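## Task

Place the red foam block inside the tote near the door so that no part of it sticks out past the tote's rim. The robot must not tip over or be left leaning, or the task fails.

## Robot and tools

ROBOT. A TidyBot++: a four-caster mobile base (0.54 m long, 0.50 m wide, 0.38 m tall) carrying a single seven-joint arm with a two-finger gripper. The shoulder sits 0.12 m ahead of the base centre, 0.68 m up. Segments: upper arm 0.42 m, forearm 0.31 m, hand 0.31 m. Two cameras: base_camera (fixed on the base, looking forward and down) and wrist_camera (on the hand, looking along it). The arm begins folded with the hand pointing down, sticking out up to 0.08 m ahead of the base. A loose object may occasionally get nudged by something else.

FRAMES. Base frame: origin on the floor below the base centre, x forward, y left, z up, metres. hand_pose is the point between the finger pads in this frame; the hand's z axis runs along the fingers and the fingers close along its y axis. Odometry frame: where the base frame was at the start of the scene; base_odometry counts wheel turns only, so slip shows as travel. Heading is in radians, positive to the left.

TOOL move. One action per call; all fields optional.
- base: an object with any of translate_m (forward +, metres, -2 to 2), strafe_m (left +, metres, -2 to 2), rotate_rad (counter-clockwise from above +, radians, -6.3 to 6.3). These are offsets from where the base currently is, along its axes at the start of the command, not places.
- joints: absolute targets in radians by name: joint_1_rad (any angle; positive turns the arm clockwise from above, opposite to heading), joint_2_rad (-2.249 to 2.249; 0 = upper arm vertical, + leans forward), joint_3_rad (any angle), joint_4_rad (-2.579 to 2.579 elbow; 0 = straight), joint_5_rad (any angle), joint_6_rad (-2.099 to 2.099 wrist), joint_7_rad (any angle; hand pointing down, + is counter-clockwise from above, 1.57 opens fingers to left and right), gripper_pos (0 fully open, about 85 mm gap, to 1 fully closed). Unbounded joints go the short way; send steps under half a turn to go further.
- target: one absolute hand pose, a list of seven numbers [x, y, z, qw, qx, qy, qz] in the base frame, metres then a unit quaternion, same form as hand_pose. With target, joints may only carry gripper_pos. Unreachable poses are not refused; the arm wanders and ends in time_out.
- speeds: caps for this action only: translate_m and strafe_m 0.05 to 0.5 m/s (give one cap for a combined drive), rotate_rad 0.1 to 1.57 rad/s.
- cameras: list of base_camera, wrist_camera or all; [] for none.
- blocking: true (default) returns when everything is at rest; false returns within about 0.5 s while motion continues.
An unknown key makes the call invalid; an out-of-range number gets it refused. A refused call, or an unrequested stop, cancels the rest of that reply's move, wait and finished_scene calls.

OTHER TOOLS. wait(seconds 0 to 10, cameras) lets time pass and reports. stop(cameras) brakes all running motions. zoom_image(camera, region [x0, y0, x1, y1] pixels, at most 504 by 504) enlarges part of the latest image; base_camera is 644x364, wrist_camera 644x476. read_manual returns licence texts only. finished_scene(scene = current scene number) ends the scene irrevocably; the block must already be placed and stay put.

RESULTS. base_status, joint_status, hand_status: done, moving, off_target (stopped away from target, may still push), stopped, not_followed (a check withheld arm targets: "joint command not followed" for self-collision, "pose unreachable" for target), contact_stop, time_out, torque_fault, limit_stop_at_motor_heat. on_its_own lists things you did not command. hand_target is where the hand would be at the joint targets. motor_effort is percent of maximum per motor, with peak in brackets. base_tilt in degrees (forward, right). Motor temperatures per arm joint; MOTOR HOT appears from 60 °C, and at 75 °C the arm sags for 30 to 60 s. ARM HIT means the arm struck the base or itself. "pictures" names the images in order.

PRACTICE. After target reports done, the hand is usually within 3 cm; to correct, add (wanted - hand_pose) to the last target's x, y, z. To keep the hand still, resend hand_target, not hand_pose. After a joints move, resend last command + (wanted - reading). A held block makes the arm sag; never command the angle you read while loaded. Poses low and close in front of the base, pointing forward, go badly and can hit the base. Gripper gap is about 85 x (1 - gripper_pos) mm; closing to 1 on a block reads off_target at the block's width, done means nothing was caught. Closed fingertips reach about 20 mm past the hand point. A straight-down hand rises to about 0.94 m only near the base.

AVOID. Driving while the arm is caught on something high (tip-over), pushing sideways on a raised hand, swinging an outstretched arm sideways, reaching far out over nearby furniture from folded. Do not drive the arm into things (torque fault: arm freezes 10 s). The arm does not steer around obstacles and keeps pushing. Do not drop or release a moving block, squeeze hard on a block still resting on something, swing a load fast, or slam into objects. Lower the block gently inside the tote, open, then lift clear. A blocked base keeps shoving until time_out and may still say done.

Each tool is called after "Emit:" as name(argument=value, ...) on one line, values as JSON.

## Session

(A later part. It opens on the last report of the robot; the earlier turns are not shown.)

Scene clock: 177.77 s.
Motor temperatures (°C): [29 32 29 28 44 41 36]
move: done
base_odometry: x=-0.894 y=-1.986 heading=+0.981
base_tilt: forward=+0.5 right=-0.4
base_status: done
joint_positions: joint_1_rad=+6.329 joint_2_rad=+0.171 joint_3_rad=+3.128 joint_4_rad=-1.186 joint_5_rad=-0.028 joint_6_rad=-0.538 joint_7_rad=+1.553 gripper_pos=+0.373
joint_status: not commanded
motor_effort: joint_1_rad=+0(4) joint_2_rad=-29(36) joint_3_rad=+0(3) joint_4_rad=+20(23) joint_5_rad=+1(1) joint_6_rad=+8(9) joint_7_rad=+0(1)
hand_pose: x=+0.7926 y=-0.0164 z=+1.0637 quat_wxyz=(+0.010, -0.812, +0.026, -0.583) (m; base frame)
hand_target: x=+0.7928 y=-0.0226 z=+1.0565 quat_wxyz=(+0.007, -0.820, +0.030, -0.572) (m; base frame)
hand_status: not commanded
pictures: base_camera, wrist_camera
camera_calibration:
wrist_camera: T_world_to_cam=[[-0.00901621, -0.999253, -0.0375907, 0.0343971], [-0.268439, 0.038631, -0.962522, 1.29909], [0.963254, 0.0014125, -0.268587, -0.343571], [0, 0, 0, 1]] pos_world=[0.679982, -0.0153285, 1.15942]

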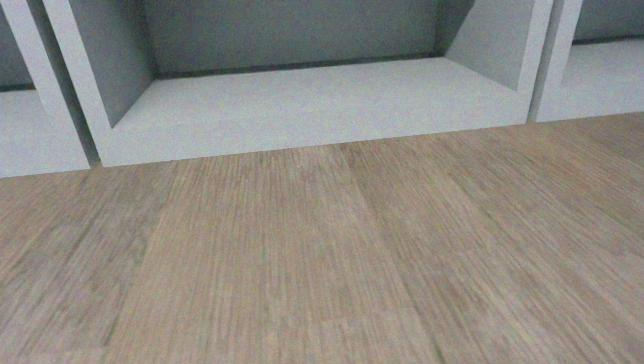

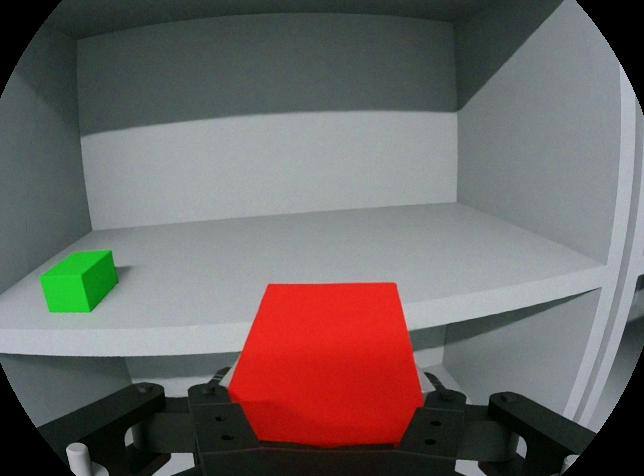

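Emit:
move(base={"strafe_m": 1.63, "rotate_rad": 0.2}, joints={"joint_1_rad": 6.283, "joint_2_rad": -0.33, "joint_4_rad": -2.55, "joint_6_rad": -0.4})

Emit:
move(base={"translate_m": 1.2})

Scene clock: 187.90 s.
Motor temperatures (°C): [29 32 29 28 44 41 36]
move: done
base_odometry: x=-2.248 y=-1.080 heading=+1.181
base_tilt: forward=+0.5 right=-0.4
base_status: done
joint_positions: joint_1_rad=+6.305 joint_2_rad=-0.311 joint_3_rad=+3.135 joint_4_rad=-2.532 joint_5_rad=-0.028 joint_6_rad=-0.432 joint_7_rad=+1.553 gripper_pos=+0.373
joint_status: all done
motor_effort: joint_1_rad=+0(6) joint_2_rad=-5(30) joint_3_rad=+0(5) joint_4_rad=+16(22) joint_5_rad=+1(1) joint_6_rad=+4(9) joint_7_rad=+0(1)
hand_pose: x=+0.3867 y=+0.0007 z=+0.6173 quat_wxyz=(+0.008, -0.970, +0.027, -0.242) (m; base frame)
hand_target: x=+0.3880 y=+0.0073 z=+0.6199 quat_wxyz=(+0.011, -0.966, +0.014, -0.258) (m; base frame)
hand_status: not commanded
pictures: base_camera, wrist_camera
camera_calibration:
wrist_camera: T_world_to_cam=[[-0.0256814, -0.998971, -0.0373837, 0.0373909], [-0.856491, 0.0412727, -0.51451, 0.710692], [0.515523, 0.0188055, -0.856669, 0.463629], [0, 0, 0, 1]] pos_world=[0.37065, -0.000698496, 0.764232]

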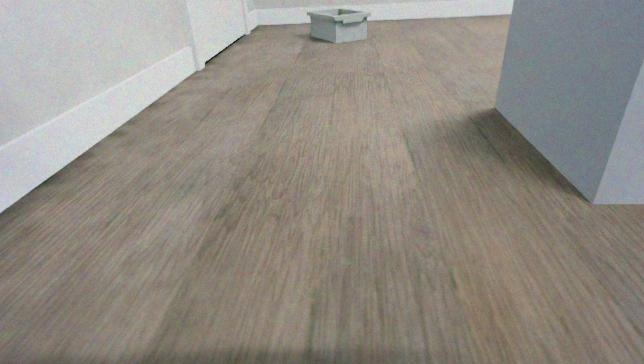

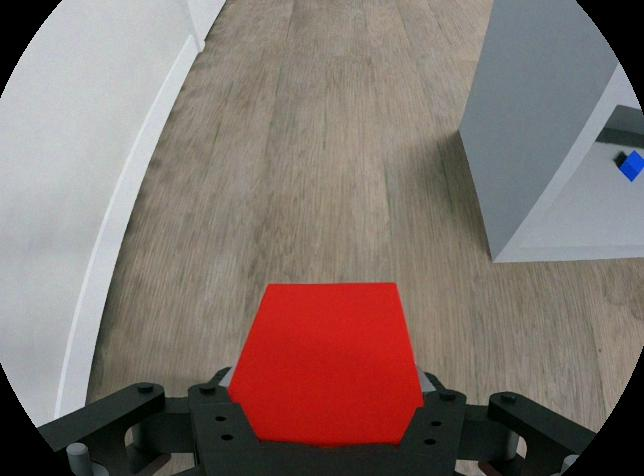

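Scene clock: 191.50 s.
Motor temperatures (°C): [29 32 29 28 44 41 36]
move: done
base_odometry: x=-1.793 y=+0.030 heading=+1.182
base_tilt: forward=+0.5 right=-0.4
base_status: done
joint_positions: joint_1_rad=+6.305 joint_2_rad=-0.317 joint_3_rad=+3.135 joint_4_rad=-2.534 joint_5_rad=-0.028 joint_6_rad=-0.428 joint_7_rad=+1.553 gripper_pos=+0.373
joint_status: not commanded
motor_effort: joint_1_rad=+0(1) joint_2_rad=-5(7) joint_3_rad=+0(1) joint_4_rad=+15(18) joint_5_rad=+1(1) joint_6_rad=+4(5) joint_7_rad=+0(1)
hand_pose: x=+0.3869 y=+0.0007 z=+0.6185 quat_wxyz=(+0.008, -0.969, +0.027, -0.246) (m; base frame)
hand_target: x=+0.3880 y=+0.0073 z=+0.6199 quat_wxyz=(+0.011, -0.966, +0.014, -0.258) (m; base frame)
hand_status: not commanded
pictures: base_camera, wrist_camera
camera_calibration:
wrist_camera: T_world_to_cam=[[-0.025551, -0.998976, -0.0373271, 0.0373172], [-0.852487, 0.0412759, -0.521116, 0.714031], [0.522123, 0.0185059, -0.852669, 0.459527], [0, 0, 0, 1]] pos_world=[0.369726, -0.000697249, 0.76531]

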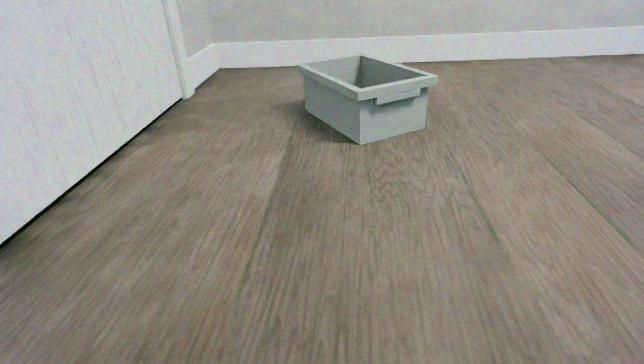

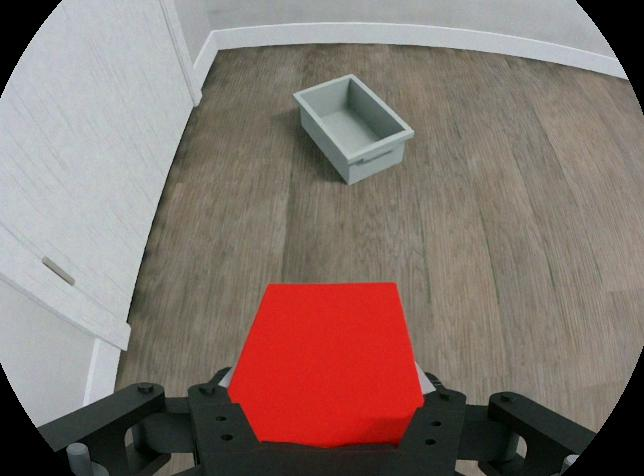

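Emit:
move(base={"translate_m": 0.56, "strafe_m": -0.07}, target=[0.55, 0.0, 0.32, 0, 0.863, -0.505, 0], speeds={"translate_m": 0.3})

Scene clock: 208.57 s.
Motor temperatures (°C): [29 32 29 28 44 41 36]
move: done
base_odometry: x=-1.516 y=+0.522 heading=+1.182
base_tilt: forward=+0.5 right=-0.4
base_status: done
joint_positions: joint_1_rad=+6.180 joint_2_rad=+0.913 joint_3_rad=+3.312 joint_4_rad=-1.929 joint_5_rad=-0.441 joint_6_rad=-0.365 joint_7_rad=+1.038 gripper_pos=+0.373
joint_status: not commanded
motor_effort: joint_1_rad=+0(1) joint_2_rad=-36(38) joint_3_rad=+1(2) joint_4_rad=+3(17) joint_5_rad=+1(1) joint_6_rad=+0(5) joint_7_rad=+0(1)
hand_pose: x=+0.5382 y=+0.0009 z=+0.3291 quat_wxyz=(+0.002, -0.888, +0.459, +0.016) (m; base frame)
hand_target: x=+0.5500 y=+0.0000 z=+0.3200 quat_wxyz=(+0.000, -0.863, +0.505, +0.000) (m; base frame)
hand_status: done (0.015 m and 6.3 deg from the pose sent, 0.340 m and 63.6 deg at the start)
pictures: base_camera, wrist_camera
camera_calibration:
wrist_camera: T_world_to_cam=[[-0.806757, -0.590824, -0.0083555, 0.441164], [-0.590556, 0.8067, -0.0218968, 0.386236], [0.0196775, -0.012731, -0.999725, 0.452611], [0, 0, 0, 1]] pos_world=[0.5751, -0.0451641, 0.46463]

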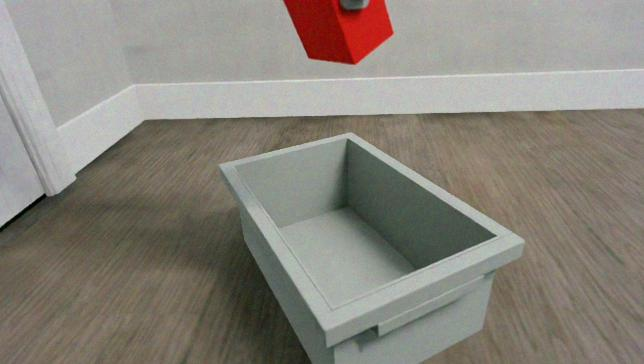

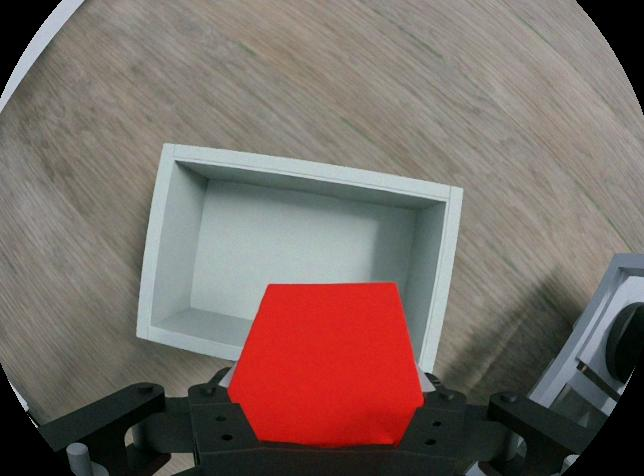

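Emit:
move(target=[0.59, -0.013, 0.2, 0, 0.843, -0.538, 0])

Scene clock: 217.03 s.
Motor temperatures (°C): [29 32 29 28 44 41 36]
move: done
base_odometry: x=-1.516 y=+0.522 heading=+1.182
base_tilt: forward=+0.5 right=-0.4
base_status: not commanded
joint_positions: joint_1_rad=+6.196 joint_2_rad=+1.223 joint_3_rad=+3.305 joint_4_rad=-1.694 joint_5_rad=-0.502 joint_6_rad=-0.305 joint_7_rad=+1.023 gripper_pos=+0.373
joint_status: not commanded
motor_effort: joint_1_rad=+0(1) joint_2_rad=-41(43) joint_3_rad=+2(2) joint_4_rad=+3(5) joint_5_rad=+1(1) joint_6_rad=-1(1) joint_7_rad=+0(1)
hand_pose: x=+0.5744 y=-0.0120 z=+0.2097 quat_wxyz=(-0.014, -0.876, +0.482, +0.015) (m; base frame)
hand_target: x=+0.5900 y=-0.0130 z=+0.2000 quat_wxyz=(+0.000, -0.843, +0.538, +0.000) (m; base frame)
hand_status: done (0.018 m and 7.9 deg from the pose sent, 0.140 m and 10.6 deg at the start)
pictures: base_camera, wrist_camera
camera_calibration:
wrist_camera: T_world_to_cam=[[-0.835437, -0.549223, 0.0199866, 0.472792], [-0.549567, 0.834542, -0.038948, 0.395808], [0.00471149, -0.0435226, -0.999041, 0.340564], [0, 0, 0, 1]] pos_world=[0.610906, -0.0558273, 0.346203]

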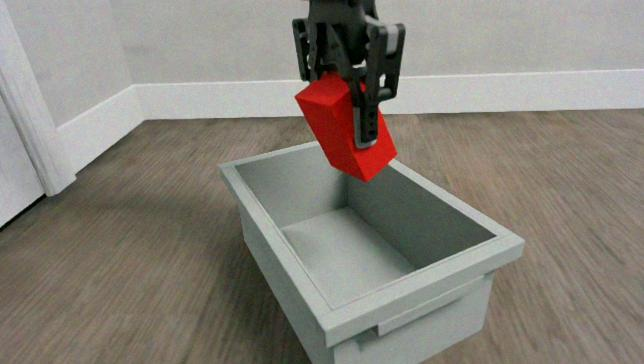

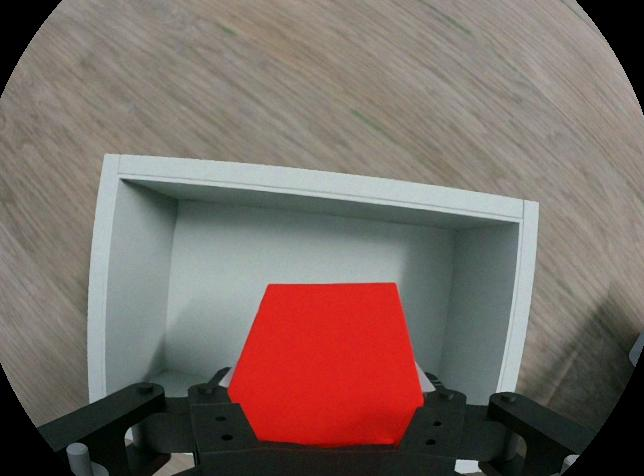

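Emit:
move(target=[0.594, -0.013, 0.085, 0, 0.843, -0.538, 0])

Emit:
move(target=[0.594, -0.013, 0.055, 0, 0.843, -0.538, 0])

Scene clock: 222.07 s.
Motor temperatures (°C): [29 32 29 28 44 41 36]
move: done
base_odometry: x=-1.516 y=+0.522 heading=+1.182
base_tilt: forward=+0.5 right=-0.3
base_status: not commanded
joint_positions: joint_1_rad=+6.219 joint_2_rad=+1.496 joint_3_rad=+3.268 joint_4_rad=-1.478 joint_5_rad=-0.517 joint_6_rad=-0.239 joint_7_rad=+1.022 gripper_pos=+0.373
joint_status: not commanded
motor_effort: joint_1_rad=+0(1) joint_2_rad=-42(45) joint_3_rad=+2(2) joint_4_rad=+2(4) joint_5_rad=+1(1) joint_6_rad=+0(1) joint_7_rad=+0(1)
hand_pose: x=+0.5798 y=-0.0115 z=+0.0931 quat_wxyz=(-0.015, -0.877, +0.481, +0.015) (m; base frame)
hand_target: x=+0.5940 y=-0.0130 z=+0.0850 quat_wxyz=(+0.000, -0.843, +0.538, +0.000) (m; base frame)
hand_status: done (0.016 m and 8.0 deg from the pose sent, 0.126 m and 7.9 deg at the start)
pictures: base_camera, wrist_camera
camera_calibration:
wrist_camera: T_world_to_cam=[[-0.834695, -0.550285, 0.0216717, 0.479236], [-0.550701, 0.833789, -0.039045, 0.394518], [0.00341625, -0.0445253, -0.999002, 0.224709], [0, 0, 0, 1]] pos_world=[0.61651, -0.0552234, 0.229503]

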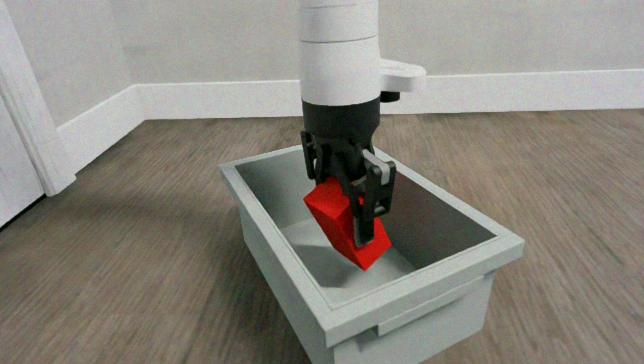

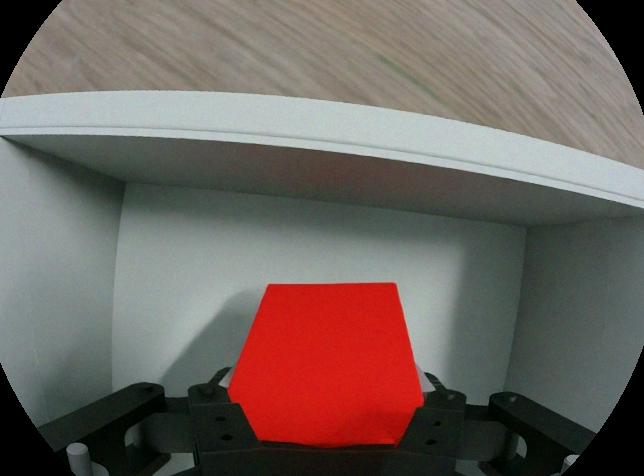

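Scene clock: 222.97 s.
Motor temperatures (°C): [29 32 29 28 44 41 36]
move: done
base_odometry: x=-1.516 y=+0.522 heading=+1.182
base_tilt: forward=+0.5 right=-0.4
base_status: not commanded
joint_positions: joint_1_rad=+6.221 joint_2_rad=+1.558 joint_3_rad=+3.267 joint_4_rad=-1.403 joint_5_rad=-0.518 joint_6_rad=-0.234 joint_7_rad=+1.022 gripper_pos=+0.373
joint_status: not commanded
motor_effort: joint_1_rad=+0(1) joint_2_rad=-42(45) joint_3_rad=+1(2) joint_4_rad=+2(4) joint_5_rad=+1(1) joint_6_rad=+0(1) joint_7_rad=+0(1)
hand_pose: x=+0.5903 y=-0.0113 z=+0.0674 quat_wxyz=(-0.011, -0.878, +0.478, +0.007) (m; base frame)
hand_target: x=+0.5940 y=-0.0130 z=+0.0550 quat_wxyz=(+0.000, -0.843, +0.538, +0.000) (m; base frame)
hand_status: done (0.013 m and 8.1 deg from the pose sent, 0.041 m and 8.0 deg at the start)
pictures: base_camera, wrist_camera
camera_calibration:
wrist_camera: T_world_to_cam=[[-0.831126, -0.556032, 0.00761608, 0.487469], [-0.555686, 0.829935, -0.0492013, 0.402655], [0.0210366, -0.0451246, -0.99876, 0.188533], [0, 0, 0, 1]] pos_world=[0.624932, -0.0546222, 0.204398]

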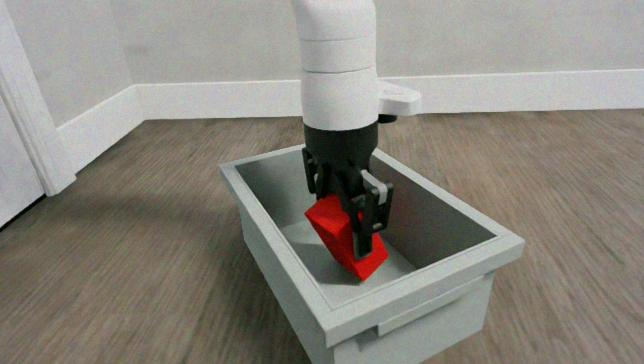

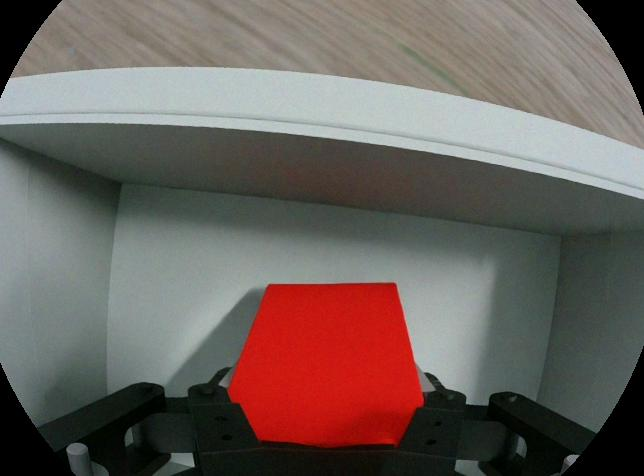

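Emit:
move(target=[0.592, -0.013, 0.042, 0, 0.843, -0.538, 0])

Emit:
move(joints={"gripper_pos": 0.2})

Scene clock: 226.20 s.
Motor temperatures (°C): [29 32 29 28 44 41 36]
move: done
base_odometry: x=-1.516 y=+0.522 heading=+1.182
base_tilt: forward=+0.5 right=-0.3
base_status: not commanded
joint_positions: joint_1_rad=+6.224 joint_2_rad=+1.577 joint_3_rad=+3.263 joint_4_rad=-1.374 joint_5_rad=-0.519 joint_6_rad=-0.222 joint_7_rad=+1.022 gripper_pos=+0.373
joint_status: not commanded
motor_effort: joint_1_rad=+0(1) joint_2_rad=-36(43) joint_3_rad=+1(2) joint_4_rad=+4(7) joint_5_rad=+1(1) joint_6_rad=+2(4) joint_7_rad=+0(1)
hand_pose: x=+0.5999 y=-0.0113 z=+0.0601 quat_wxyz=(-0.006, -0.878, +0.478, -0.002) (m; base frame)
hand_target: x=+0.5920 y=-0.0130 z=+0.0420 quat_wxyz=(+0.000, -0.843, +0.538, +0.000) (m; base frame)
hand_status: done (0.020 m and 8.0 deg from the pose sent, 0.025 m and 8.1 deg at the start)
pictures: base_camera, wrist_camera
camera_calibration:
wrist_camera: T_world_to_cam=[[-0.83117, -0.555941, -0.00934172, 0.496627], [-0.554466, 0.829985, -0.0607652, 0.407559], [0.0415353, -0.0453265, -0.998108, 0.168806], [0, 0, 0, 1]] pos_world=[0.631748, -0.0545213, 0.197891]

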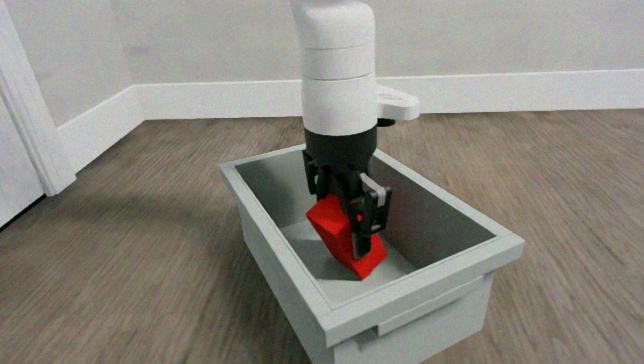

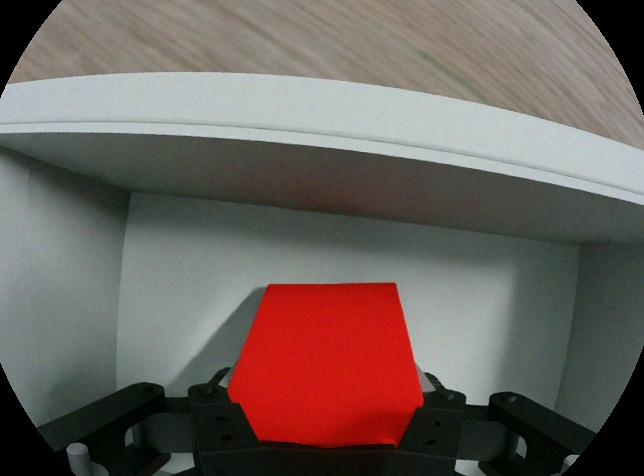

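Scene clock: 227.00 s.
Motor temperatures (°C): [29 32 29 28 44 41 36]
move: done
base_odometry: x=-1.516 y=+0.522 heading=+1.182
base_tilt: forward=+0.5 right=-0.4
base_status: not commanded
joint_positions: joint_1_rad=+6.224 joint_2_rad=+1.583 joint_3_rad=+3.262 joint_4_rad=-1.374 joint_5_rad=-0.519 joint_6_rad=-0.217 joint_7_rad=+1.022 gripper_pos=+0.200
joint_status: all done
motor_effort: joint_1_rad=+0(1) joint_2_rad=-38(41) joint_3_rad=+1(2) joint_4_rad=+1(5) joint_5_rad=+1(1) joint_6_rad=+0(3) joint_7_rad=+0(1)
hand_pose: x=+0.5979 y=-0.0117 z=+0.0571 quat_wxyz=(-0.007, -0.878, +0.478, -0.002) (m; base frame)
hand_target: x=+0.5920 y=-0.0130 z=+0.0420 quat_wxyz=(+0.000, -0.843, +0.538, +0.000) (m; base frame)
hand_status: not commanded
pictures: base_camera, wrist_camera
camera_calibration:
wrist_camera: T_world_to_cam=[[-0.831387, -0.555641, -0.00766743, 0.494688], [-0.554207, 0.830091, -0.061673, 0.406588], [0.0406327, -0.0470247, -0.998067, 0.166343], [0, 0, 0, 1]] pos_world=[0.629852, -0.0548143, 0.19489]

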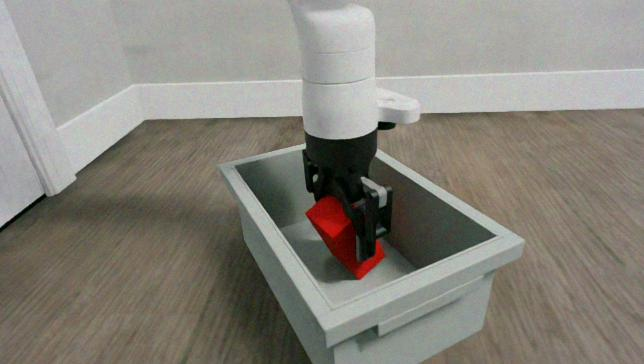

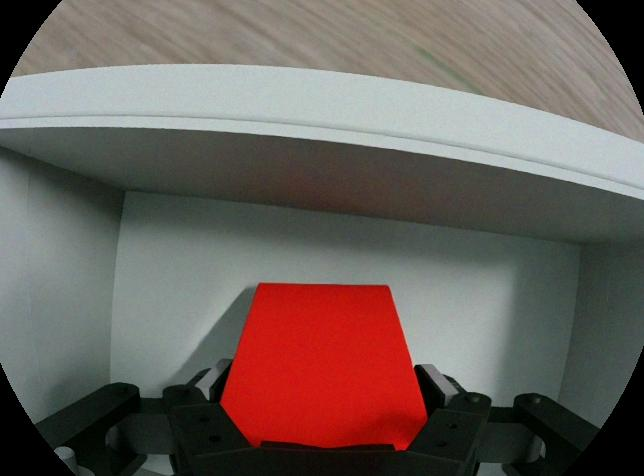

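Emit:
move(joints={"gripper_pos": 0.05}, cameras=[])

Emit:
move(target=[0.582, -0.013, 0.3, 0, 0.843, -0.538, 0])

Scene clock: 230.03 s.
Motor temperatures (°C): [29 32 29 28 44 41 36]
move: done
base_odometry: x=-1.516 y=+0.522 heading=+1.182
base_tilt: forward=+0.5 right=-0.3
base_status: not commanded
joint_positions: joint_1_rad=+6.224 joint_2_rad=+1.587 joint_3_rad=+3.262 joint_4_rad=-1.374 joint_5_rad=-0.519 joint_6_rad=-0.217 joint_7_rad=+1.022 gripper_pos=+0.050
joint_status: all done
motor_effort: joint_1_rad=+0(1) joint_2_rad=-41(43) joint_3_rad=+1(2) joint_4_rad=+2(3) joint_5_rad=+1(1) joint_6_rad=+1(1) joint_7_rad=+0(0)
hand_pose: x=+0.5957 y=-0.0119 z=+0.0554 quat_wxyz=(-0.008, -0.878, +0.478, +0.000) (m; base frame)
hand_target: x=+0.5920 y=-0.0130 z=+0.0420 quat_wxyz=(+0.000, -0.843, +0.538, +0.000) (m; base frame)
hand_status: not commanded
pictures: none
No camera images: "cameras" was empty.

Scene clock: 231.87 s.
Motor temperatures (°C): [29 32 29 28 44 41 36]
move: done
base_odometry: x=-1.516 y=+0.522 heading=+1.182
base_tilt: forward=+0.5 right=-0.3
base_status: not commanded
joint_positions: joint_1_rad=+6.198 joint_2_rad=+1.019 joint_3_rad=+3.332 joint_4_rad=-1.771 joint_5_rad=-0.518 joint_6_rad=-0.350 joint_7_rad=+0.976 gripper_pos=+0.050
joint_status: not commanded
motor_effort: joint_1_rad=+0(1) joint_2_rad=-40(46) joint_3_rad=+2(2) joint_4_rad=+5(7) joint_5_rad=+1(1) joint_6_rad=+1(2) joint_7_rad=+0(1)
hand_pose: x=+0.6033 y=-0.0151 z=+0.2989 quat_wxyz=(+0.017, -0.854, +0.520, -0.020) (m; base frame)
hand_target: x=+0.5820 y=-0.0130 z=+0.3000 quat_wxyz=(+0.000, -0.843, +0.538, +0.000) (m; base frame)
hand_status: done (0.021 m and 3.8 deg from the pose sent, 0.245 m and 8.0 deg at the start)
pictures: base_camera, wrist_camera
camera_calibration:
wrist_camera: T_world_to_cam=[[-0.878852, -0.472294, -0.067515, 0.546885], [-0.4681, 0.880954, -0.0692919, 0.378419], [0.0922037, -0.0292936, -0.995309, 0.375711], [0, 0, 0, 1]] pos_world=[0.623127, -0.0640737, 0.437093]

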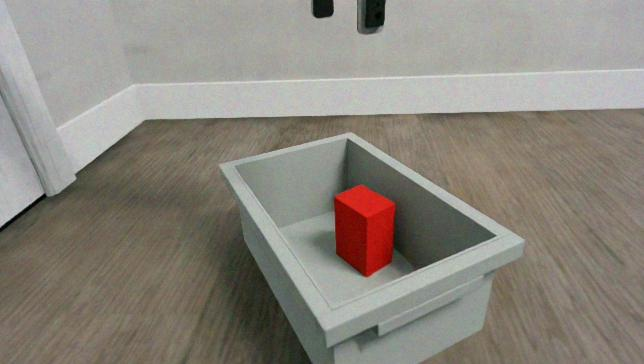

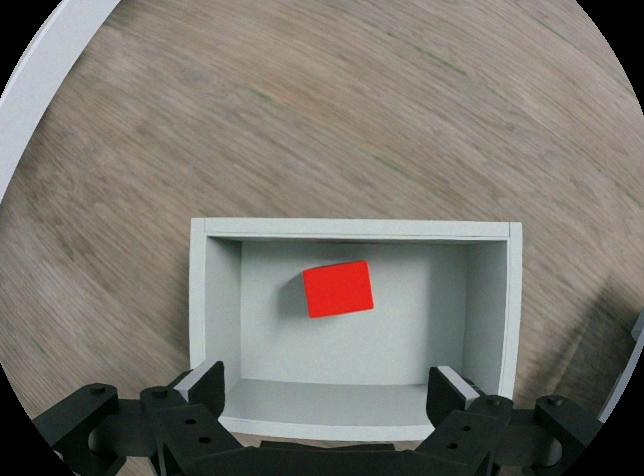

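Done.

Emit:
finished_scene(scene=1)

The scene is finished: the task was done.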